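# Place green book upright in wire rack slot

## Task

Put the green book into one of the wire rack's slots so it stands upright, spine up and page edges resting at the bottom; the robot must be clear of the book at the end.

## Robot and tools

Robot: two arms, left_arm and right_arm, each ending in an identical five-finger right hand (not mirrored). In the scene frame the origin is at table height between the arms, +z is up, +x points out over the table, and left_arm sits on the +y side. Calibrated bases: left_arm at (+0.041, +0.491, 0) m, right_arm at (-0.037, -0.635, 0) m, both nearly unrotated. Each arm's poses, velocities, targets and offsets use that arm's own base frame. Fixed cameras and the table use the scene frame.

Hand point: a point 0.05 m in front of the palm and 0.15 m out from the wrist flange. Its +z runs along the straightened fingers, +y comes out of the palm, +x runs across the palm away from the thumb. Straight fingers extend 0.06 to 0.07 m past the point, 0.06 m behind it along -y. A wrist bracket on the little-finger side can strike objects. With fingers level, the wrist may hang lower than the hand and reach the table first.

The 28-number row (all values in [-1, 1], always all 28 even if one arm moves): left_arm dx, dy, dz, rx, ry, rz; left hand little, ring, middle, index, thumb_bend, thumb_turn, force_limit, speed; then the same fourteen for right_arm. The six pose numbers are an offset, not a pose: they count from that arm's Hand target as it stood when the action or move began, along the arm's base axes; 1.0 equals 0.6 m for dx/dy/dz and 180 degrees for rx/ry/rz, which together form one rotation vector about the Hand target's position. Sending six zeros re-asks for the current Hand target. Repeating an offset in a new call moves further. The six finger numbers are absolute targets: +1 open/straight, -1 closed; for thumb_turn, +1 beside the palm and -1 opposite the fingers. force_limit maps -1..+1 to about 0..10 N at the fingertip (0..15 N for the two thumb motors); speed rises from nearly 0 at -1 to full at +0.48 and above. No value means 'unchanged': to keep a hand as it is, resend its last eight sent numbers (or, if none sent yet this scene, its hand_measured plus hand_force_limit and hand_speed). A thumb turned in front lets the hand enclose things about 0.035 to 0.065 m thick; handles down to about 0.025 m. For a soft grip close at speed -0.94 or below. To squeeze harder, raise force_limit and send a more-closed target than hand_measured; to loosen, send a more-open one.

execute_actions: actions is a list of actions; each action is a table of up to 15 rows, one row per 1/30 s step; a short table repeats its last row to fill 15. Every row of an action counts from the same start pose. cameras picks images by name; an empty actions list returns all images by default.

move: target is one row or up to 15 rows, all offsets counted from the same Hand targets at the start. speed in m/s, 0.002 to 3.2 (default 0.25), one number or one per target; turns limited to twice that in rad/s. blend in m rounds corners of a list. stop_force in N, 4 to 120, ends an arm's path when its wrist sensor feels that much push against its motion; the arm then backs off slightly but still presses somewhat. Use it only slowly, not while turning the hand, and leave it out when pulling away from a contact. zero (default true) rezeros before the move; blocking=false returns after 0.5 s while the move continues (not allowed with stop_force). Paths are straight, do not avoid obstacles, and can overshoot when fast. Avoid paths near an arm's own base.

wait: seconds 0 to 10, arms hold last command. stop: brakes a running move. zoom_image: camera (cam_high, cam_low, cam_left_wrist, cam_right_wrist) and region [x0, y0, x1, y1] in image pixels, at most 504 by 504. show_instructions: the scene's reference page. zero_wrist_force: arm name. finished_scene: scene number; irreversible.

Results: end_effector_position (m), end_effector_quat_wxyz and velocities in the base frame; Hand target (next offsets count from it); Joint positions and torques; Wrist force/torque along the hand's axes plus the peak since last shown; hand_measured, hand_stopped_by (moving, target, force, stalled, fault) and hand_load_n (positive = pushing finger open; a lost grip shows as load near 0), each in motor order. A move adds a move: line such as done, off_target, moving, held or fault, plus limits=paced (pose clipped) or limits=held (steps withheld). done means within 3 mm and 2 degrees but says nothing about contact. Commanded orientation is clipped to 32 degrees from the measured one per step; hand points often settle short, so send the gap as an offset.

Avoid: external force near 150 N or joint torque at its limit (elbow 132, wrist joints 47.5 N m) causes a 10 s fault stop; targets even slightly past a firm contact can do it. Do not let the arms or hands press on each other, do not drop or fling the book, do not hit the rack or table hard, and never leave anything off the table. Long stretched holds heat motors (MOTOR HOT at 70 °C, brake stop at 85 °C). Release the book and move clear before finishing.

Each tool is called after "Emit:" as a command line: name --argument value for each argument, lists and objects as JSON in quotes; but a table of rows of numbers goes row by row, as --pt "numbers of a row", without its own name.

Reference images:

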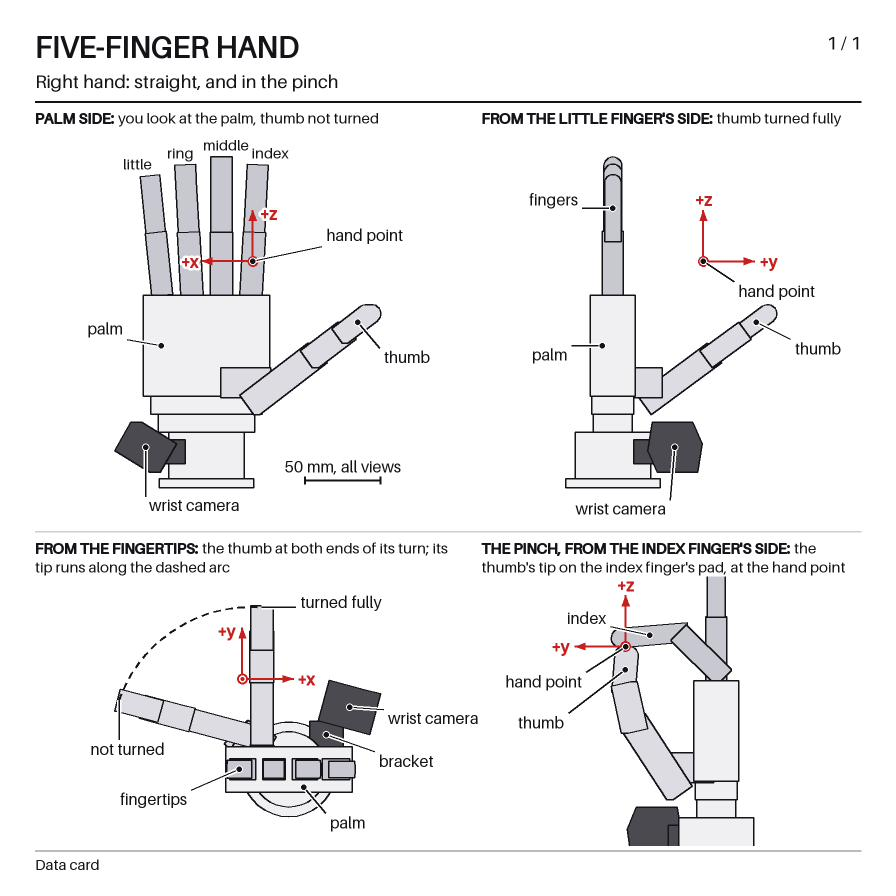

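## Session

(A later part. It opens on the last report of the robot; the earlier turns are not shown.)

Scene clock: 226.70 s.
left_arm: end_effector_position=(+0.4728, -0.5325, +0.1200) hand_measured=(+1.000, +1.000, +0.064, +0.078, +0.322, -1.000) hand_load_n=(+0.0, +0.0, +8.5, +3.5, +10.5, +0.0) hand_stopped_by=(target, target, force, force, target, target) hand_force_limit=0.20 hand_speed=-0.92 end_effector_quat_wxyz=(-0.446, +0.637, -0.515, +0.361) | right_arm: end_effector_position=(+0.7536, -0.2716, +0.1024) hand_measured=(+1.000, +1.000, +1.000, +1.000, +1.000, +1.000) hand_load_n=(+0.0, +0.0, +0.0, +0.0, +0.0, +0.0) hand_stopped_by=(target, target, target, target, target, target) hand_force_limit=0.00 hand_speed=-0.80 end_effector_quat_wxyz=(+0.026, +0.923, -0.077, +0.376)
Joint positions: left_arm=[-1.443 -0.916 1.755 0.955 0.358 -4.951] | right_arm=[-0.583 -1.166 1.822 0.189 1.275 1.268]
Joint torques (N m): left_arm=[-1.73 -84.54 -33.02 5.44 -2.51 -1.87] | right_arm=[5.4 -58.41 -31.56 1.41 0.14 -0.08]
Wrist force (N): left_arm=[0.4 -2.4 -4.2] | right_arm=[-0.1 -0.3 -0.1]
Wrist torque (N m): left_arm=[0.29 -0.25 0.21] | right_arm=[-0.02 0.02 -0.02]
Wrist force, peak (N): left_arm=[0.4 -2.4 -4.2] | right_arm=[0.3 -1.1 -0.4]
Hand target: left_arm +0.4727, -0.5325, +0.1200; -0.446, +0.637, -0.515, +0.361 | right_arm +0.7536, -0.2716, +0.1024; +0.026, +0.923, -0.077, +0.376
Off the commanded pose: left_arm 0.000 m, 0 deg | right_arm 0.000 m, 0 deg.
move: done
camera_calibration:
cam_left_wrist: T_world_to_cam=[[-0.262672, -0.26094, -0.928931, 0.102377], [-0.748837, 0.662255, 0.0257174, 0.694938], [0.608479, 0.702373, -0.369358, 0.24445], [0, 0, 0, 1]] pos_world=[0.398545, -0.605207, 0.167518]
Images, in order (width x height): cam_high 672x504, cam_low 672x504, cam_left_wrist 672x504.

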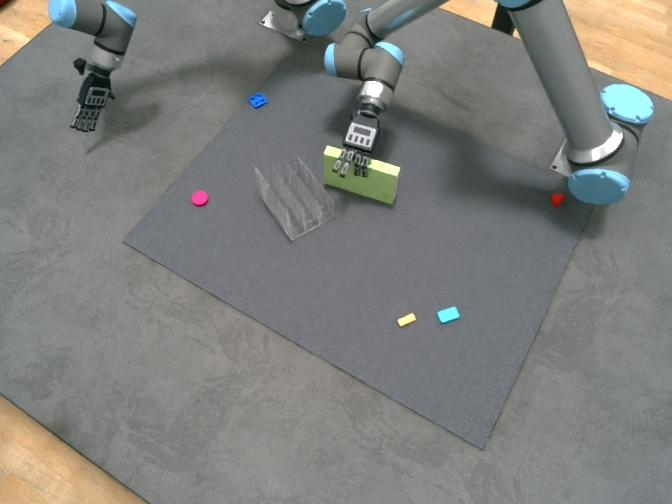

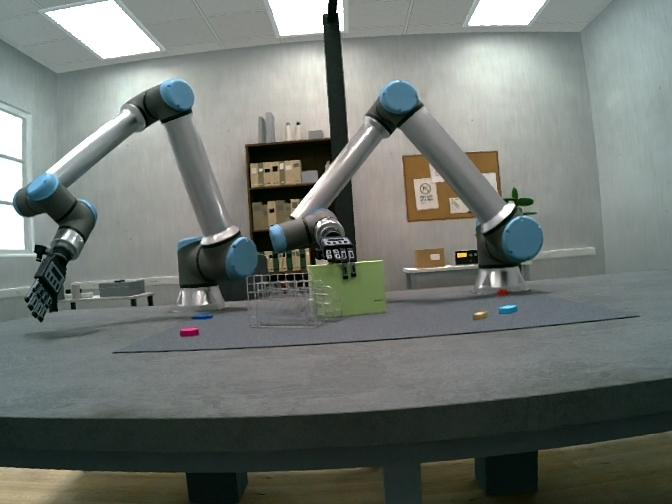

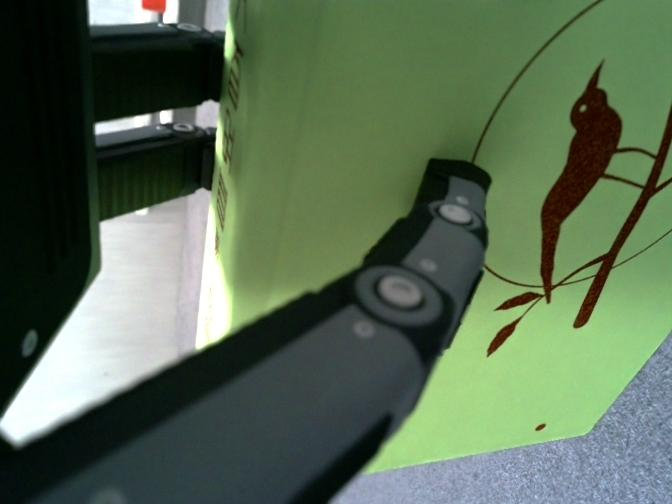

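Emit:
move --target '[0,0,0.05,0,0,0,1,1,-0.4,-0.4,0.32,-1,0.2,-0.92,0,0,0,0,0,0,1,1,1,1,1,1,0,-0.8]' --speed 0.06 --cameras '["cam_high","cam_low","cam_left_wrist"]'

Emit:
zoom_image --camera "cam_low" --region '[260, 200, 400, 340]'

Scene clock: 230.07 s.
left_arm: end_effector_position=(+0.4728, -0.5325, +0.1501) hand_measured=(+1.000, +1.000, +0.064, +0.078, +0.324, -1.000) hand_load_n=(+0.0, +0.0, +8.0, +2.5, +13.0, +1.0) hand_stopped_by=(target, target, force, force, target, target) hand_force_limit=0.20 hand_speed=-0.92 end_effector_quat_wxyz=(-0.446, +0.637, -0.515, +0.361) end_effector_velocity=(+0.001, +0.000, -0.004) end_effector_angular_velocity=(-0.004, -0.001, +0.002) | right_arm: end_effector_position=(+0.7536, -0.2716, +0.1024) hand_measured=(+1.000, +1.000, +1.000, +1.000, +1.000, +1.000) hand_load_n=(+0.0, +0.0, +0.0, +0.0, +0.0, +0.0) hand_stopped_by=(target, target, target, target, target, target) hand_force_limit=0.00 hand_speed=-0.80 end_effector_quat_wxyz=(+0.026, +0.923, -0.077, +0.376)
Joint positions: left_arm=[-1.443 -0.953 1.749 0.998 0.358 -4.951] | right_arm=[-0.583 -1.166 1.822 0.189 1.275 1.268]
Joint velocities: left_arm=[0.001 0.004 0 -0.006 0 -0.002] | right_arm=[within noise]
Joint torques (N m): left_arm=[-1.77 -71.09 -22.85 0.69 -2.95 -1.72] | right_arm=[5.62 -59.14 -31.61 1.46 0.2 0]
Wrist force (N): left_arm=[1.3 7.4 0.8] | right_arm=[0.6 -0.4 -0.1]
Wrist torque (N m): left_arm=[0.39 -0.30 0.37] | right_arm=[-0.05 -0.08 0.02]
Wrist force, peak (N): left_arm=[1.4 8.6 1.1] | right_arm=[0.3 -1.2 -0.3]
Hand target: left_arm +0.4727, -0.5325, +0.1500; -0.446, +0.637, -0.515, +0.361 | right_arm +0.7536, -0.2716, +0.1024; +0.026, +0.923, -0.077, +0.376
Off the commanded pose: left_arm 0.000 m, 0 deg | right_arm 0.000 m, 0 deg.
move: done
camera_calibration:
cam_left_wrist: T_world_to_cam=[[-0.262666, -0.260796, -0.928974, 0.130523], [-0.748769, 0.66233, 0.0257735, 0.69431], [0.608565, 0.702356, -0.369248, 0.255547], [0, 0, 0, 1]] pos_world=[0.398644, -0.605307, 0.197718]
Images, in order (width x height): cam_high 672x504, cam_low 672x504, cam_left_wrist 672x504.

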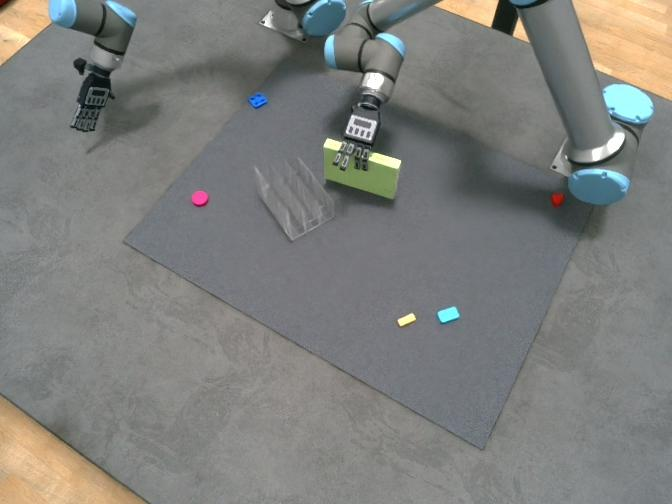

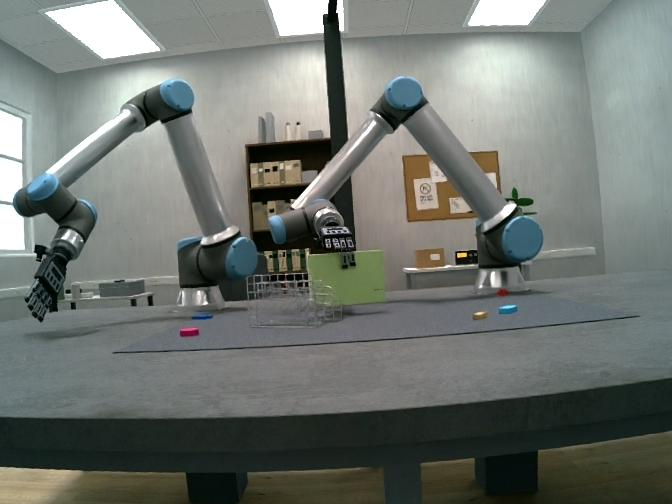

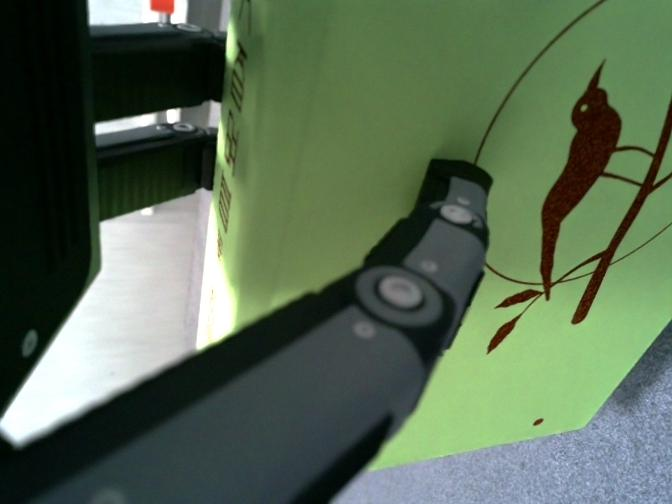

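Scaled by 3.600 from the camera's 672x504 image, which has a finer 960x720 frame.

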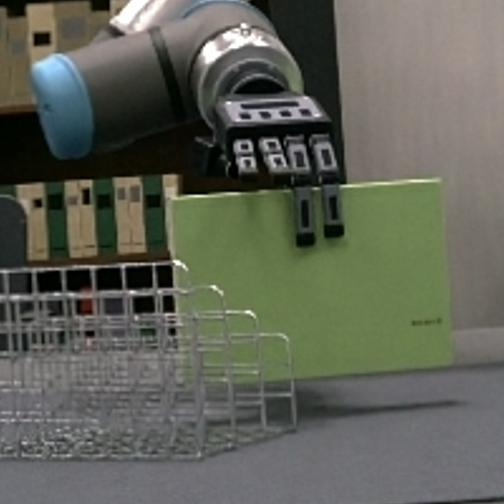

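Emit:
move --pt "0 0 0.1667 0 0 0 1 1 -0.4 -0.4 0.32 -1 0.2 -0.92 0 0 0 0 0 0 1 1 1 1 1 1 0 -0.8" --pt "0.175 -0.1795 0.1667 0 0 -0.2114 1 1 -0.4 -0.4 0.32 -1 0.2 -0.92 0 0 0 0 0 0 1 1 1 1 1 1 0 -0.8" --speed 0.12 --blend '[0.03,0]' --cameras '["cam_high","cam_low","cam_left_wrist"]'

Emit:
zoom_image --camera "cam_low" --region '[230, 180, 380, 330]'

Emit:
zoom_image --camera "cam_high" --region '[230, 110, 370, 250]'

Scene clock: 248.47 s.
left_arm: end_effector_position=(+0.5778, -0.6401, +0.2501) hand_measured=(+1.000, +1.000, +0.064, +0.078, +0.324, -1.000) hand_load_n=(+0.0, +0.0, +8.0, +2.5, +13.0, +1.0) hand_stopped_by=(target, target, force, force, target, target) hand_force_limit=0.20 hand_speed=-0.92 end_effector_quat_wxyz=(+0.304, -0.434, +0.695, -0.487) | right_arm: end_effector_position=(+0.7536, -0.2716, +0.1024) hand_measured=(+1.000, +1.000, +1.000, +1.000, +1.000, +1.000) hand_load_n=(+0.0, +0.0, +0.0, +0.0, +0.0, +0.0) hand_stopped_by=(target, target, target, target, target, target) hand_force_limit=0.00 hand_speed=-0.80 end_effector_quat_wxyz=(+0.026, +0.923, -0.077, +0.376)
Joint positions: left_arm=[-1.272 -1.25 1.719 0.02 0.815 -3.492] | right_arm=[-0.583 -1.166 1.822 0.189 1.275 1.268]
Joint torques (N m): left_arm=[-6.62 -69.24 -37.93 2.12 0.17 1.36] | right_arm=[4.86 -59.16 -31.29 1.7 0.23 -0.16]
Wrist force (N): left_arm=[1.5 7.2 0.5] | right_arm=[0.1 -1.0 0.1]
Wrist torque (N m): left_arm=[0.39 -0.32 0.51] | right_arm=[-0.15 0.00 -0.03]
Wrist force, peak (N): left_arm=[1.4 9.4 1.5] | right_arm=[1.0 -1.0 -0.1]
Hand target: left_arm +0.5777, -0.6402, +0.2500; +0.304, -0.434, +0.695, -0.486 | right_arm +0.7536, -0.2716, +0.1024; +0.026, +0.923, -0.077, +0.376
Off the commanded pose: left_arm 0.000 m, 0 deg | right_arm 0.000 m, 0 deg.
move: done
camera_calibration:
cam_left_wrist: T_world_to_cam=[[-0.367604, -0.043969, -0.928942, 0.422347], [-0.181675, 0.983032, 0.0253637, 0.719355], [0.912064, 0.178089, -0.369355, -0.206771], [0, 0, 0, 1]] pos_world=[0.474534, -0.651755, 0.297718]
Images, in order (width x height): cam_high 672x504, cam_low 672x504, cam_left_wrist 672x504.

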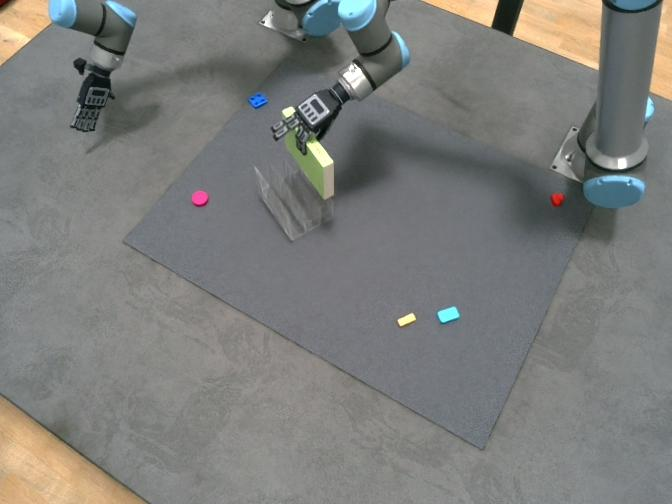

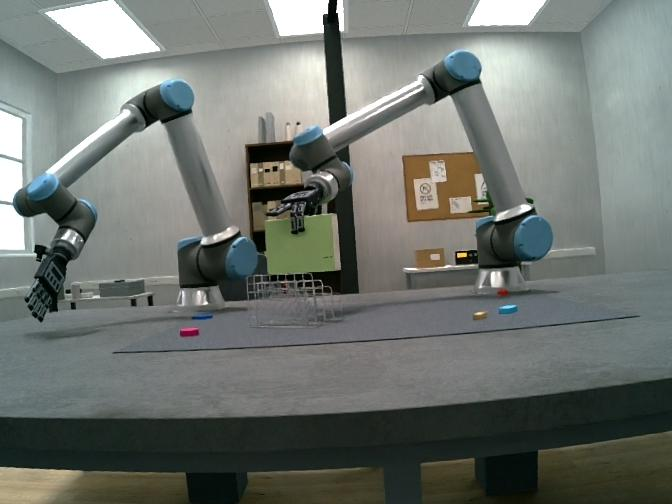

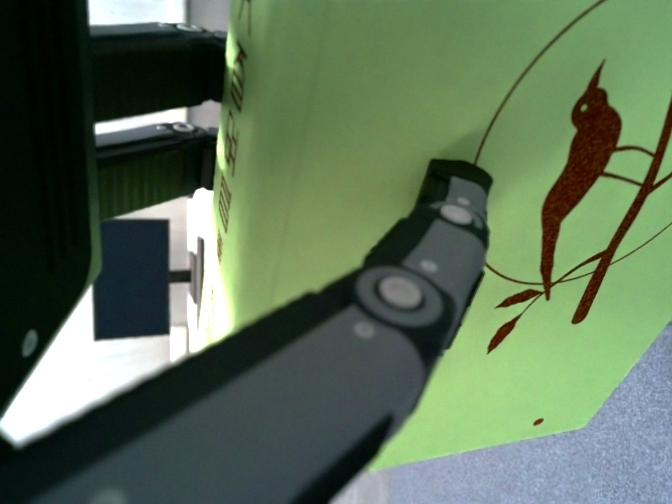

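Scaled by 3.360 from the camera's 672x504 image, which has a finer 960x720 frame.

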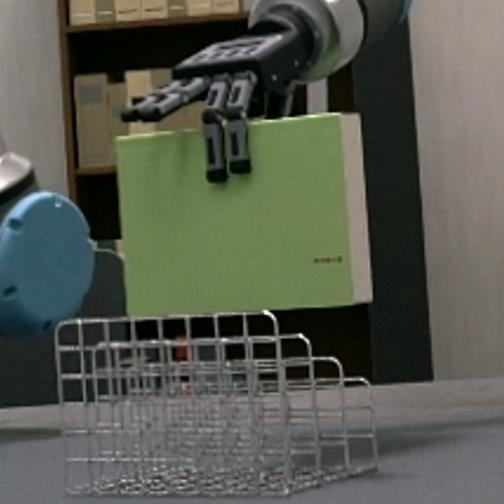

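Scaled by 3.600 from the camera's 672x504 image, which has a finer 960x720 frame.

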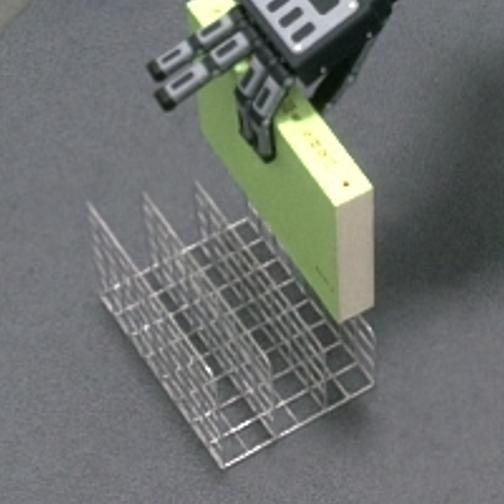

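Emit:
move --target '[0.006,-0.003,-0.04,0,0,0,1,1,-0.4,-0.4,0.32,-1,0.2,-0.92,0,0,0,0,0,0,1,1,1,1,1,1,0,-0.8]' --speed 0.08 --cameras '["cam_high","cam_low"]'

Emit:
zoom_image --camera "cam_low" --region '[240, 220, 360, 340]'

Emit:
zoom_image --camera "cam_high" --region '[245, 130, 350, 245]'

Scene clock: 261.07 s.
left_arm: end_effector_position=(+0.5814, -0.6419, +0.2258) hand_measured=(+1.000, +1.000, +0.064, +0.078, +0.324, -1.000) hand_load_n=(+0.0, +0.0, +8.5, +2.5, +13.0, +1.0) hand_stopped_by=(target, target, force, force, target, target) hand_force_limit=0.20 hand_speed=-0.92 end_effector_quat_wxyz=(+0.304, -0.434, +0.695, -0.486) end_effector_velocity=(+0.001, +0.002, +0.003) end_effector_angular_velocity=(+0.001, +0.001, +0.003) | right_arm: end_effector_position=(+0.7536, -0.2716, +0.1024) hand_measured=(+1.000, +1.000, +1.000, +1.000, +1.000, +1.000) hand_load_n=(+0.0, +0.0, +0.0, +0.0, +0.0, +0.0) hand_stopped_by=(target, target, target, target, target, target) hand_force_limit=0.00 hand_speed=-0.80 end_effector_quat_wxyz=(+0.026, +0.923, -0.077, +0.376)
Joint positions: left_arm=[-1.267 -1.226 1.734 -0.02 0.819 -3.489] | right_arm=[-0.583 -1.166 1.822 0.189 1.275 1.268]
Joint velocities: left_arm=[0.002 -0.003 -0.002 0.006 0 -0.001] | right_arm=[within noise]
Joint torques (N m): left_arm=[-2.32 -80.05 -48.47 2.78 -0.08 2.21] | right_arm=[4.02 -58.76 -31.6 1.52 0.21 -0.07]
Wrist force (N): left_arm=[1.3 7.1 0.3] | right_arm=[0.1 -0.4 -0.3]
Wrist torque (N m): left_arm=[0.37 -0.31 0.36] | right_arm=[-0.04 0.00 -0.01]
Wrist force, peak (N): left_arm=[1.4 8.3 0.6] | right_arm=[0.0 -1.2 -0.1]
Hand target: left_arm +0.5813, -0.6420, +0.2260; +0.304, -0.434, +0.695, -0.486 | right_arm +0.7536, -0.2716, +0.1024; +0.026, +0.923, -0.077, +0.376
Off the commanded pose: left_arm 0.000 m, 0 deg | right_arm 0.000 m, 0 deg.
move: done
Images, in order (width x height): cam_high 672x504, cam_low 672x504.

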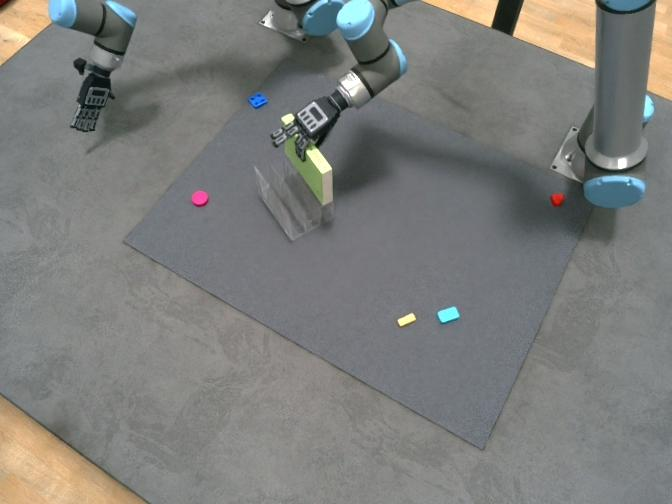

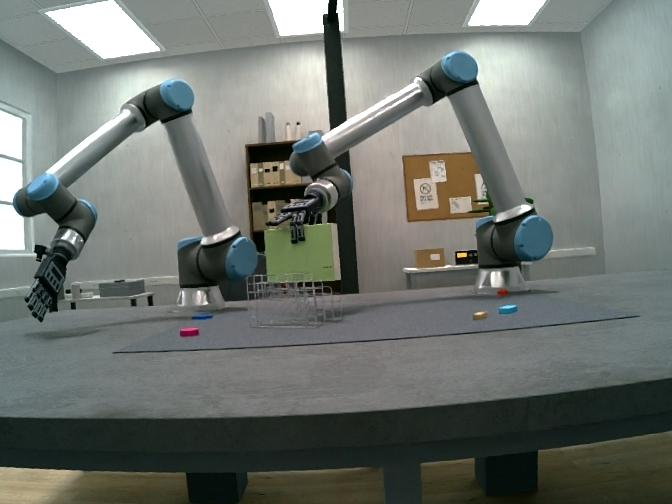

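Scaled by 4.200 from the camera's 672x504 image, which has a finer 960x720 frame.

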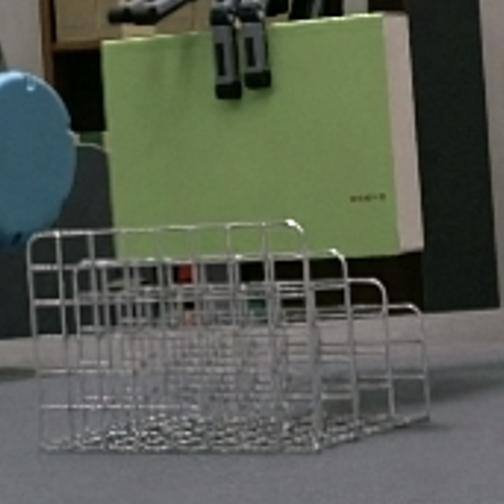

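Scaled by 4.383 from the camera's 672x504 image, which has a finer 960x720 frame.

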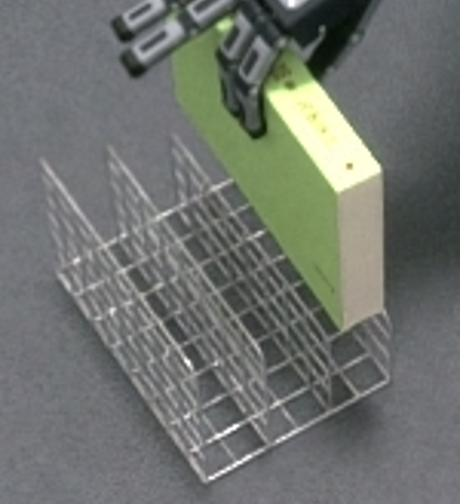

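Emit:
move --target '[0.001,-0.0005,-0.1,0,0,0,1,1,-0.4,-0.4,0.32,-1,0.2,-0.92,0,0,0,0,0,0,1,1,1,1,1,1,0,-0.8]' --speed 0.05 --stop_force 7 --cameras '["cam_high","cam_low"]'

Emit:
zoom_image --camera "cam_low" --region '[240, 220, 360, 340]'

Emit:
zoom_image --camera "cam_high" --region '[245, 130, 350, 245]'

Scene clock: 281.93 s.
left_arm: end_effector_position=(+0.5820, -0.6423, +0.1660) hand_measured=(+1.000, +1.000, +0.064, +0.078, +0.324, -1.000) hand_load_n=(+0.0, +0.0, +8.0, +2.5, +13.0, +1.0) hand_stopped_by=(target, target, force, force, target, target) hand_force_limit=0.20 hand_speed=-0.92 end_effector_quat_wxyz=(+0.304, -0.434, +0.695, -0.486) | right_arm: end_effector_position=(+0.7536, -0.2716, +0.1024) hand_measured=(+1.000, +1.000, +1.000, +1.000, +1.000, +1.000) hand_load_n=(+0.0, +0.0, +0.0, +0.0, +0.0, +0.0) hand_stopped_by=(target, target, target, target, target, target) hand_force_limit=0.00 hand_speed=-0.80 end_effector_quat_wxyz=(+0.026, +0.923, -0.077, +0.376)
Joint positions: left_arm=[-1.266 -1.173 1.779 -0.119 0.82 -3.488] | right_arm=[-0.583 -1.166 1.822 0.189 1.275 1.268]
Joint torques (N m): left_arm=[10.36 -83.43 -47.08 3.55 1.32 2.65] | right_arm=[4.54 -59.22 -31 1.73 0.27 -0.17]
Wrist force (N): left_arm=[1.4 7.1 -0.3] | right_arm=[0.0 -0.7 -0.3]
Wrist torque (N m): left_arm=[0.39 -0.26 0.39] | right_arm=[-0.08 0.02 -0.03]
Wrist force, peak (N): left_arm=[1.4 8.1 -0.1] | right_arm=[1.3 -0.7 -0.4]
Hand target: left_arm +0.5819, -0.6423, +0.1660; +0.304, -0.434, +0.695, -0.486 | right_arm +0.7536, -0.2716, +0.1024; +0.026, +0.923, -0.077, +0.376
Off the commanded pose: left_arm 0.000 m, 0 deg | right_arm 0.000 m, 0 deg.
move: done
Images, in order (width x height): cam_high 672x504, cam_low 672x504.

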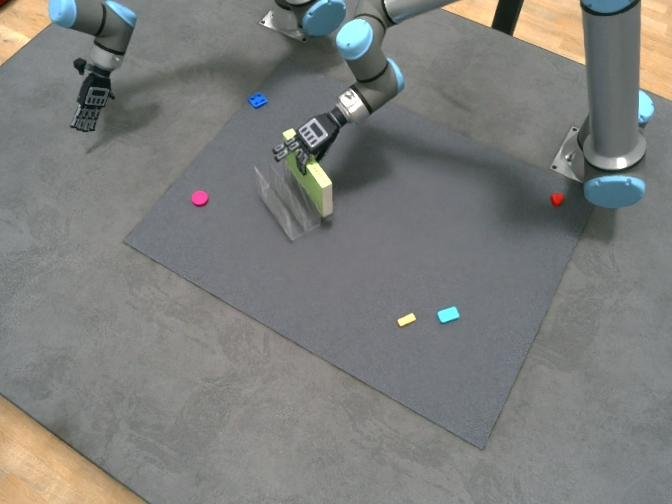

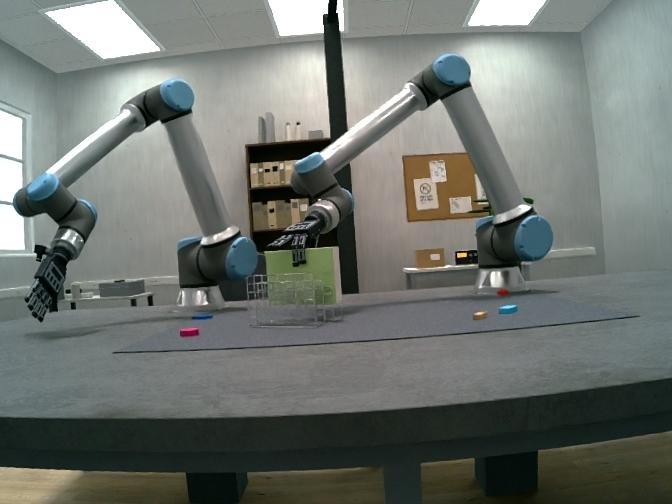

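Scaled by 4.200 from the camera's 672x504 image, which has a finer 960x720 frame.

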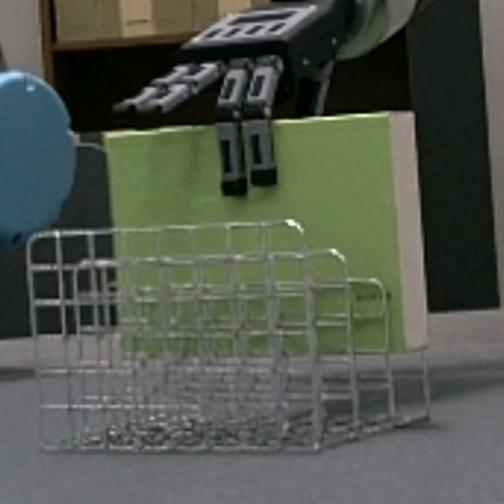

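Scaled by 4.383 from the camera's 672x504 image, which has a finer 960x720 frame.

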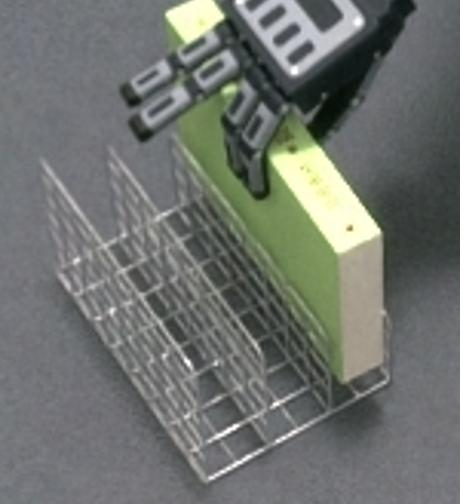

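Emit:
move --target '[0,0,-0.07,0,0,0,1,1,-0.4,-0.4,0.32,-1,0.2,-0.92,0,0,0,0,0,0,1,1,1,1,1,1,0,-0.8]' --speed 0.025 --stop_force 4 --cameras '["cam_high","cam_low","cam_left_wrist"]'

Emit:
zoom_image --camera "cam_low" --region '[240, 220, 360, 340]'

Emit:
zoom_image --camera "cam_high" --region '[245, 130, 350, 245]'

Scene clock: 289.23 s.
left_arm: end_effector_position=(+0.5820, -0.6423, +0.1249) hand_measured=(+1.000, +1.000, +0.064, +0.078, +0.324, -1.000) hand_load_n=(+0.0, -0.5, +8.5, +2.5, +11.5, +1.0) hand_stopped_by=(target, target, force, force, target, target) hand_force_limit=0.20 hand_speed=-0.92 end_effector_quat_wxyz=(+0.304, -0.434, +0.695, -0.486) | right_arm: end_effector_position=(+0.7536, -0.2716, +0.1024) hand_measured=(+1.000, +1.000, +1.000, +1.000, +1.000, +1.000) hand_load_n=(+0.0, +0.0, +0.0, +0.0, +0.0, +0.0) hand_stopped_by=(target, target, target, target, target, target) hand_force_limit=0.00 hand_speed=-0.80 end_effector_quat_wxyz=(+0.026, +0.923, -0.077, +0.376)
Joint positions: left_arm=[-1.266 -1.132 1.805 -0.187 0.82 -3.488] | right_arm=[-0.583 -1.166 1.822 0.189 1.275 1.268]
Joint torques (N m): left_arm=[-1.36 -83.89 -44.2 3.51 -1.05 -1.93] | right_arm=[5.46 -59.42 -30.62 1.75 0.42 -0.13]
Wrist force (N): left_arm=[1.1 5.2 -1.2] | right_arm=[0.2 -0.7 0.4]
Wrist torque (N m): left_arm=[0.35 -0.22 0.37] | right_arm=[-0.13 -0.03 -0.02]
Wrist force, peak (N): left_arm=[1.1 7.5 -0.5] | right_arm=[0.4 -1.2 -0.5]
Hand target: left_arm +0.5820, -0.6423, +0.1249; +0.304, -0.434, +0.695, -0.486 (not the last commanded pose) | right_arm +0.7536, -0.2716, +0.1024; +0.026, +0.923, -0.077, +0.376
Off the commanded pose: left_arm 0.001 m, 0 deg | right_arm 0.000 m, 0 deg.
move: contact (left_arm)
camera_calibration:
cam_left_wrist: T_world_to_cam=[[-0.367676, -0.043581, -0.928932, 0.307688], [-0.181434, 0.983068, 0.0256915, 0.725212], [0.912084, 0.177986, -0.369357, -0.256584], [0, 0, 0, 1]] pos_world=[0.478734, -0.653855, 0.172418]
Images, in order (width x height): cam_high 672x504, cam_low 672x504, cam_left_wrist 672x504.

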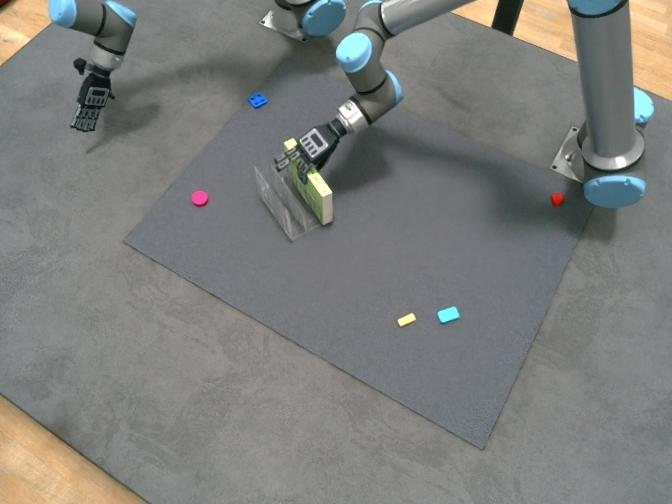

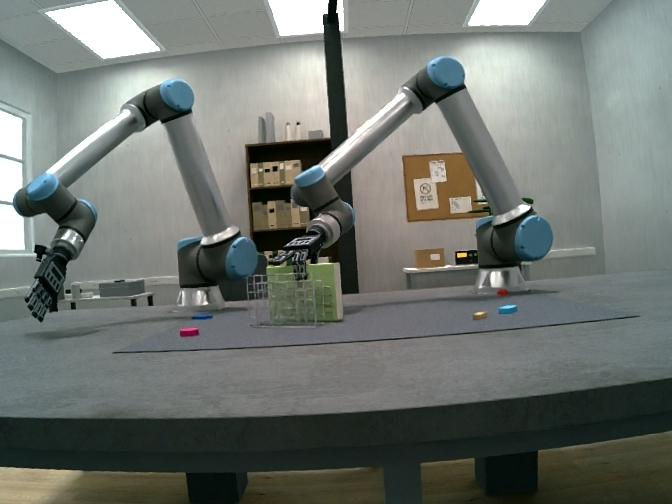

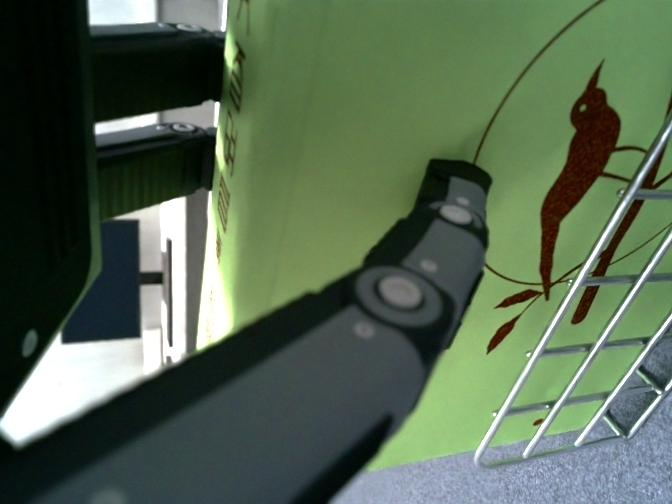

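Scaled by 4.200 from the camera's 672x504 image, which has a finer 960x720 frame.

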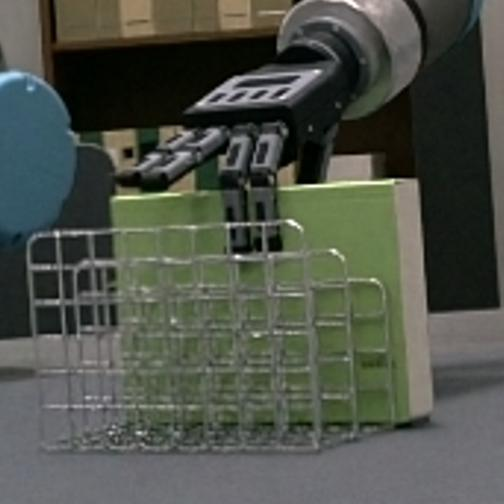

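Scaled by 4.383 from the camera's 672x504 image, which has a finer 960x720 frame.

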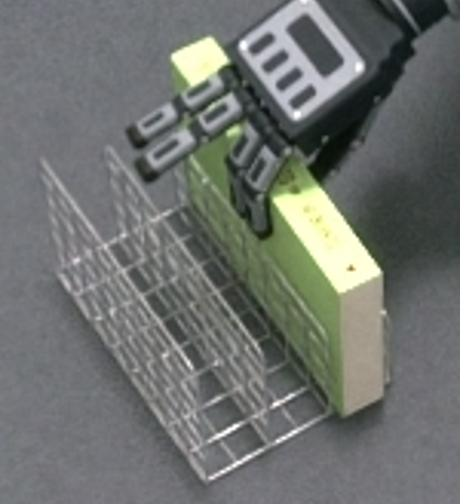

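Emit:
move --target '[0,0,-0.006,0,0,0,1,1,-0.4,-0.4,0.32,-1,0.2,-0.92,0,0,0,0,0,0,1,1,1,1,1,1,0,-0.8]' --speed 0.01 --stop_force 4

Scene clock: 292.53 s.
left_arm: end_effector_position=(+0.5820, -0.6423, +0.1244) hand_measured=(+1.000, +1.000, +0.064, +0.078, +0.324, -1.000) hand_load_n=(+0.0, +0.0, +9.0, +3.0, +10.5, +1.0) hand_stopped_by=(target, target, force, force, target, target) hand_force_limit=0.20 hand_speed=-0.92 end_effector_quat_wxyz=(+0.304, -0.434, +0.695, -0.487) | right_arm: end_effector_position=(+0.7536, -0.2716, +0.1024) hand_measured=(+1.000, +1.000, +1.000, +1.000, +1.000, +1.000) hand_load_n=(+0.0, +0.0, -0.5, +0.0, +0.0, +0.0) hand_stopped_by=(target, target, target, target, target, target) hand_force_limit=0.00 hand_speed=-0.80 end_effector_quat_wxyz=(+0.026, +0.923, -0.077, +0.376)
Joint positions: left_arm=[-1.266 -1.131 1.806 -0.188 0.82 -3.488] | right_arm=[-0.583 -1.166 1.822 0.189 1.275 1.268]
Joint torques (N m): left_arm=[-0.63 -73.43 -41.72 3.99 -1.05 -1.98] | right_arm=[4.64 -58.27 -30.99 1.71 0.48 -0.08]
Wrist force (N): left_arm=[0.3 0.3 -2.7] | right_arm=[0.0 -1.0 -0.2]
Wrist torque (N m): left_arm=[0.37 -0.20 0.30] | right_arm=[-0.13 0.01 -0.04]
Wrist force, peak (N): left_arm=[1.3 5.7 -1.3] | right_arm=[0.8 -1.0 -0.3]
Hand target: left_arm +0.5820, -0.6423, +0.1244; +0.304, -0.434, +0.695, -0.487 (not the last commanded pose) | right_arm +0.7536, -0.2716, +0.1024; +0.026, +0.923, -0.077, +0.376
Off the commanded pose: left_arm 0.003 m, 0 deg | right_arm 0.000 m, 0 deg.
move: contact (left_arm)

Emit:
move --pt "0 0 0 0 0 0 1 1 0.35 0.35 0.32 -1 0.2 -0.85 0 0 0 0 0 0 1 1 1 1 1 1 0 -0.8" --pt "0 0 0.0001 0 0 0 1 1 0.4 0.4 0.6 -1 0.2 -0.8 0 0 0 0 0 0 1 1 1 1 1 1 0 -0.8" --cameras '["cam_high","cam_low","cam_left_wrist"]'

Emit:
zoom_image --camera "cam_low" --region '[240, 220, 360, 340]'

Emit:
zoom_image --camera "cam_high" --region '[245, 130, 350, 245]'

Scene clock: 299.90 s.
left_arm: end_effector_position=(+0.5820, -0.6423, +0.1245) hand_measured=(+1.000, +1.000, +0.400, +0.400, +0.600, -1.000) hand_load_n=(+0.0, +0.0, +0.0, -0.5, +0.0, +0.0) hand_stopped_by=(target, target, target, target, target, target) hand_force_limit=0.20 hand_speed=-0.80 end_effector_quat_wxyz=(+0.304, -0.434, +0.695, -0.487) | right_arm: end_effector_position=(+0.7536, -0.2716, +0.1024) hand_measured=(+1.000, +1.000, +1.000, +1.000, +1.000, +1.000) hand_load_n=(+0.0, +0.0, +0.0, +0.0, +0.0, +0.0) hand_stopped_by=(target, target, target, target, target, target) hand_force_limit=0.00 hand_speed=-0.80 end_effector_quat_wxyz=(+0.026, +0.923, -0.077, +0.376)
Joint positions: left_arm=[-1.266 -1.131 1.806 -0.188 0.82 -3.488] | right_arm=[-0.583 -1.166 1.822 0.189 1.275 1.268]
Joint torques (N m): left_arm=[-0.78 -81.74 -39.33 3.66 -1.05 -1.85] | right_arm=[5.2 -59.08 -30.77 1.68 0.53 -0.08]
Wrist force (N): left_arm=[1.0 2.6 -2.3] | right_arm=[0.0 -0.2 -0.3]
Wrist torque (N m): left_arm=[0.41 -0.16 0.32] | right_arm=[0.00 0.03 -0.01]
Wrist force, peak (N): left_arm=[0.9 4.1 -2.0] | right_arm=[-0.2 -1.1 -0.3]
Hand target: left_arm +0.5820, -0.6423, +0.1245; +0.304, -0.434, +0.695, -0.487 | right_arm +0.7536, -0.2716, +0.1024; +0.026, +0.923, -0.077, +0.376
Off the commanded pose: left_arm 0.000 m, 0 deg | right_arm 0.000 m, 0 deg.
move: done
camera_calibration:
cam_left_wrist: T_world_to_cam=[[-0.367644, -0.0437627, -0.928936, 0.307179], [-0.181504, 0.983059, 0.0255213, 0.725378], [0.912082, 0.177989, -0.369359, -0.256711], [0, 0, 0, 1]] pos_world=[0.478734, -0.653955, 0.172018]
Images, in order (width x height): cam_high 672x504, cam_low 672x504, cam_left_wrist 672x504.

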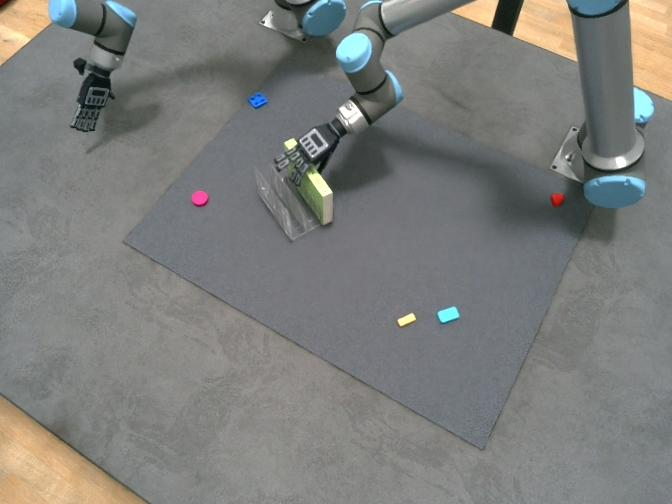

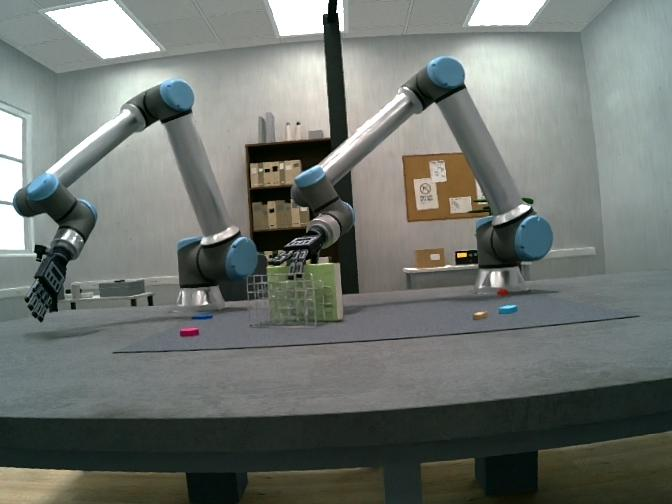

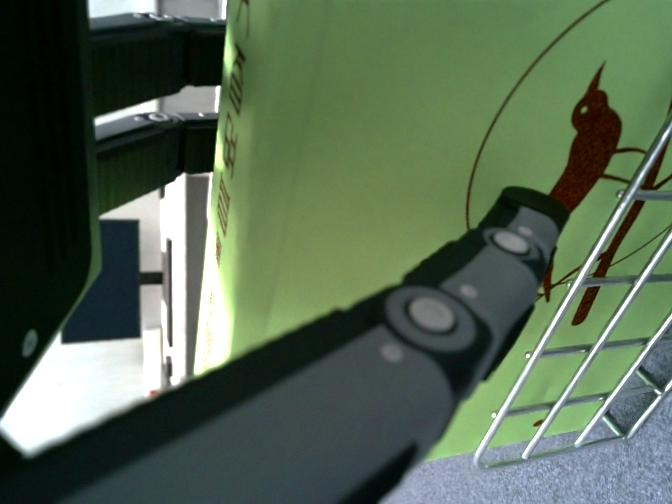

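Scaled by 4.200 from the camera's 672x504 image, which has a finer 960x720 frame.

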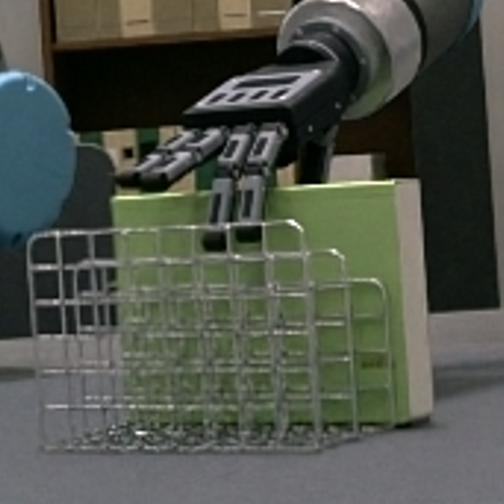

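Scaled by 4.383 from the camera's 672x504 image, which has a finer 960x720 frame.

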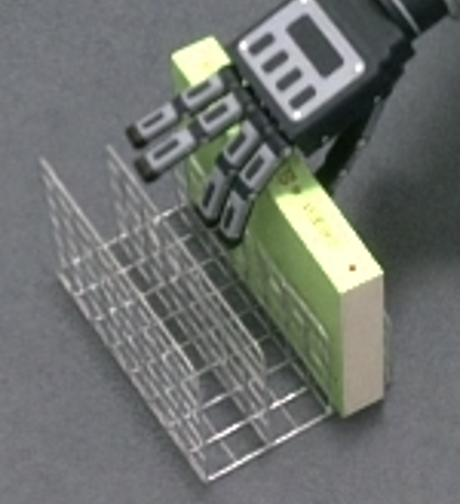

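Emit:
move --pt "0 0 0.07 0 0 0 1 1 0.4 0.4 0.6 -1 0.2 -0.8 0 0 0 0 0 0 1 1 1 1 1 1 0 -0.8" --pt "0 0 0.2 0 0 0 1 1 0.4 0.4 0.6 -1 0.2 -0.8 0 0 0 0 0 0 1 1 1 1 1 1 0 -0.8" --speed '[0.06,0.15]' --blend '[0.01,0]' --cameras '["cam_high","cam_low"]'

Emit:
zoom_image --camera "cam_low" --region '[240, 220, 360, 340]'

Emit:
zoom_image --camera "cam_high" --region '[245, 130, 350, 245]'

Scene clock: 305.93 s.
left_arm: end_effector_position=(+0.5820, -0.6423, +0.2444) hand_measured=(+1.000, +1.000, +0.400, +0.400, +0.600, -1.000) hand_load_n=(+0.0, +0.0, +0.0, -0.5, +0.0, +0.0) hand_stopped_by=(target, target, target, target, target, target) hand_force_limit=0.20 hand_speed=-0.80 end_effector_quat_wxyz=(+0.304, -0.434, +0.695, -0.487) | right_arm: end_effector_position=(+0.7536, -0.2716, +0.1024) hand_measured=(+1.000, +1.000, +1.000, +1.000, +1.000, +1.000) hand_load_n=(+0.0, +0.0, +0.0, +0.0, +0.0, +0.0) hand_stopped_by=(target, target, target, target, target, target) hand_force_limit=0.00 hand_speed=-0.80 end_effector_quat_wxyz=(+0.026, +0.923, -0.077, +0.376)
Joint positions: left_arm=[-1.266 -1.24 1.716 0.011 0.82 -3.488] | right_arm=[-0.583 -1.166 1.822 0.189 1.275 1.268]
Joint torques (N m): left_arm=[8.85 -71.37 -40.11 1.38 1.49 -2.67] | right_arm=[4.02 -58.48 -30.01 1.6 0.47 -0.14]
Wrist force (N): left_arm=[1.3 2.5 -1.4] | right_arm=[0.1 -0.4 -0.5]
Wrist torque (N m): left_arm=[0.36 -0.25 0.30] | right_arm=[-0.02 0.00 -0.01]
Wrist force, peak (N): left_arm=[1.3 3.7 -1.6] | right_arm=[0.9 -0.6 -1.0]
Hand target: left_arm +0.5820, -0.6423, +0.2445; +0.304, -0.434, +0.695, -0.487 | right_arm +0.7536, -0.2716, +0.1024; +0.026, +0.923, -0.077, +0.376
Off the commanded pose: left_arm 0.000 m, 0 deg | right_arm 0.000 m, 0 deg.
move: done
Images, in order (width x height): cam_high 672x504, cam_low 672x504.

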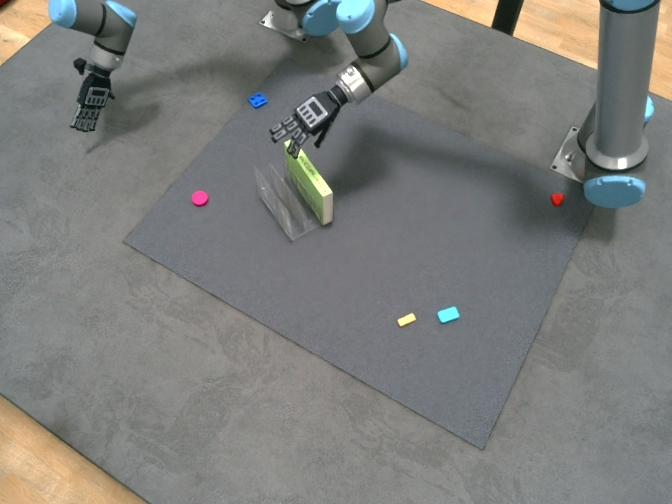

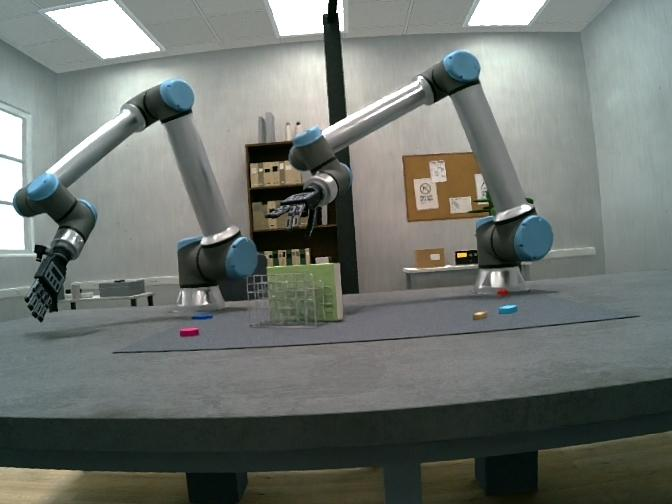

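Scaled by 4.200 from the camera's 672x504 image, which has a finer 960x720 frame.

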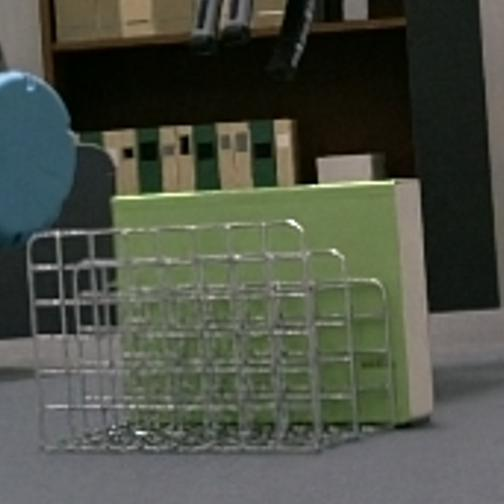

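Scaled by 4.383 from the camera's 672x504 image, which has a finer 960x720 frame.

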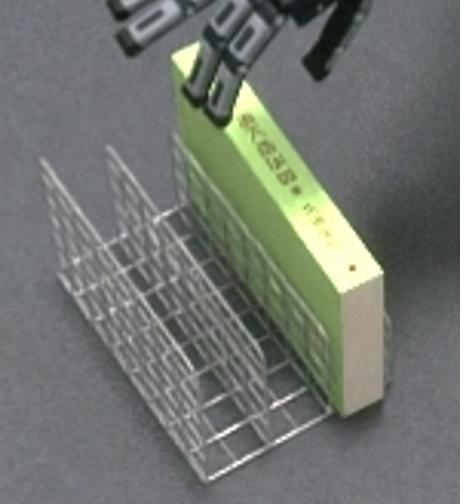

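Emit:
finished_scene --scene 1

The scene is finished: the task was done.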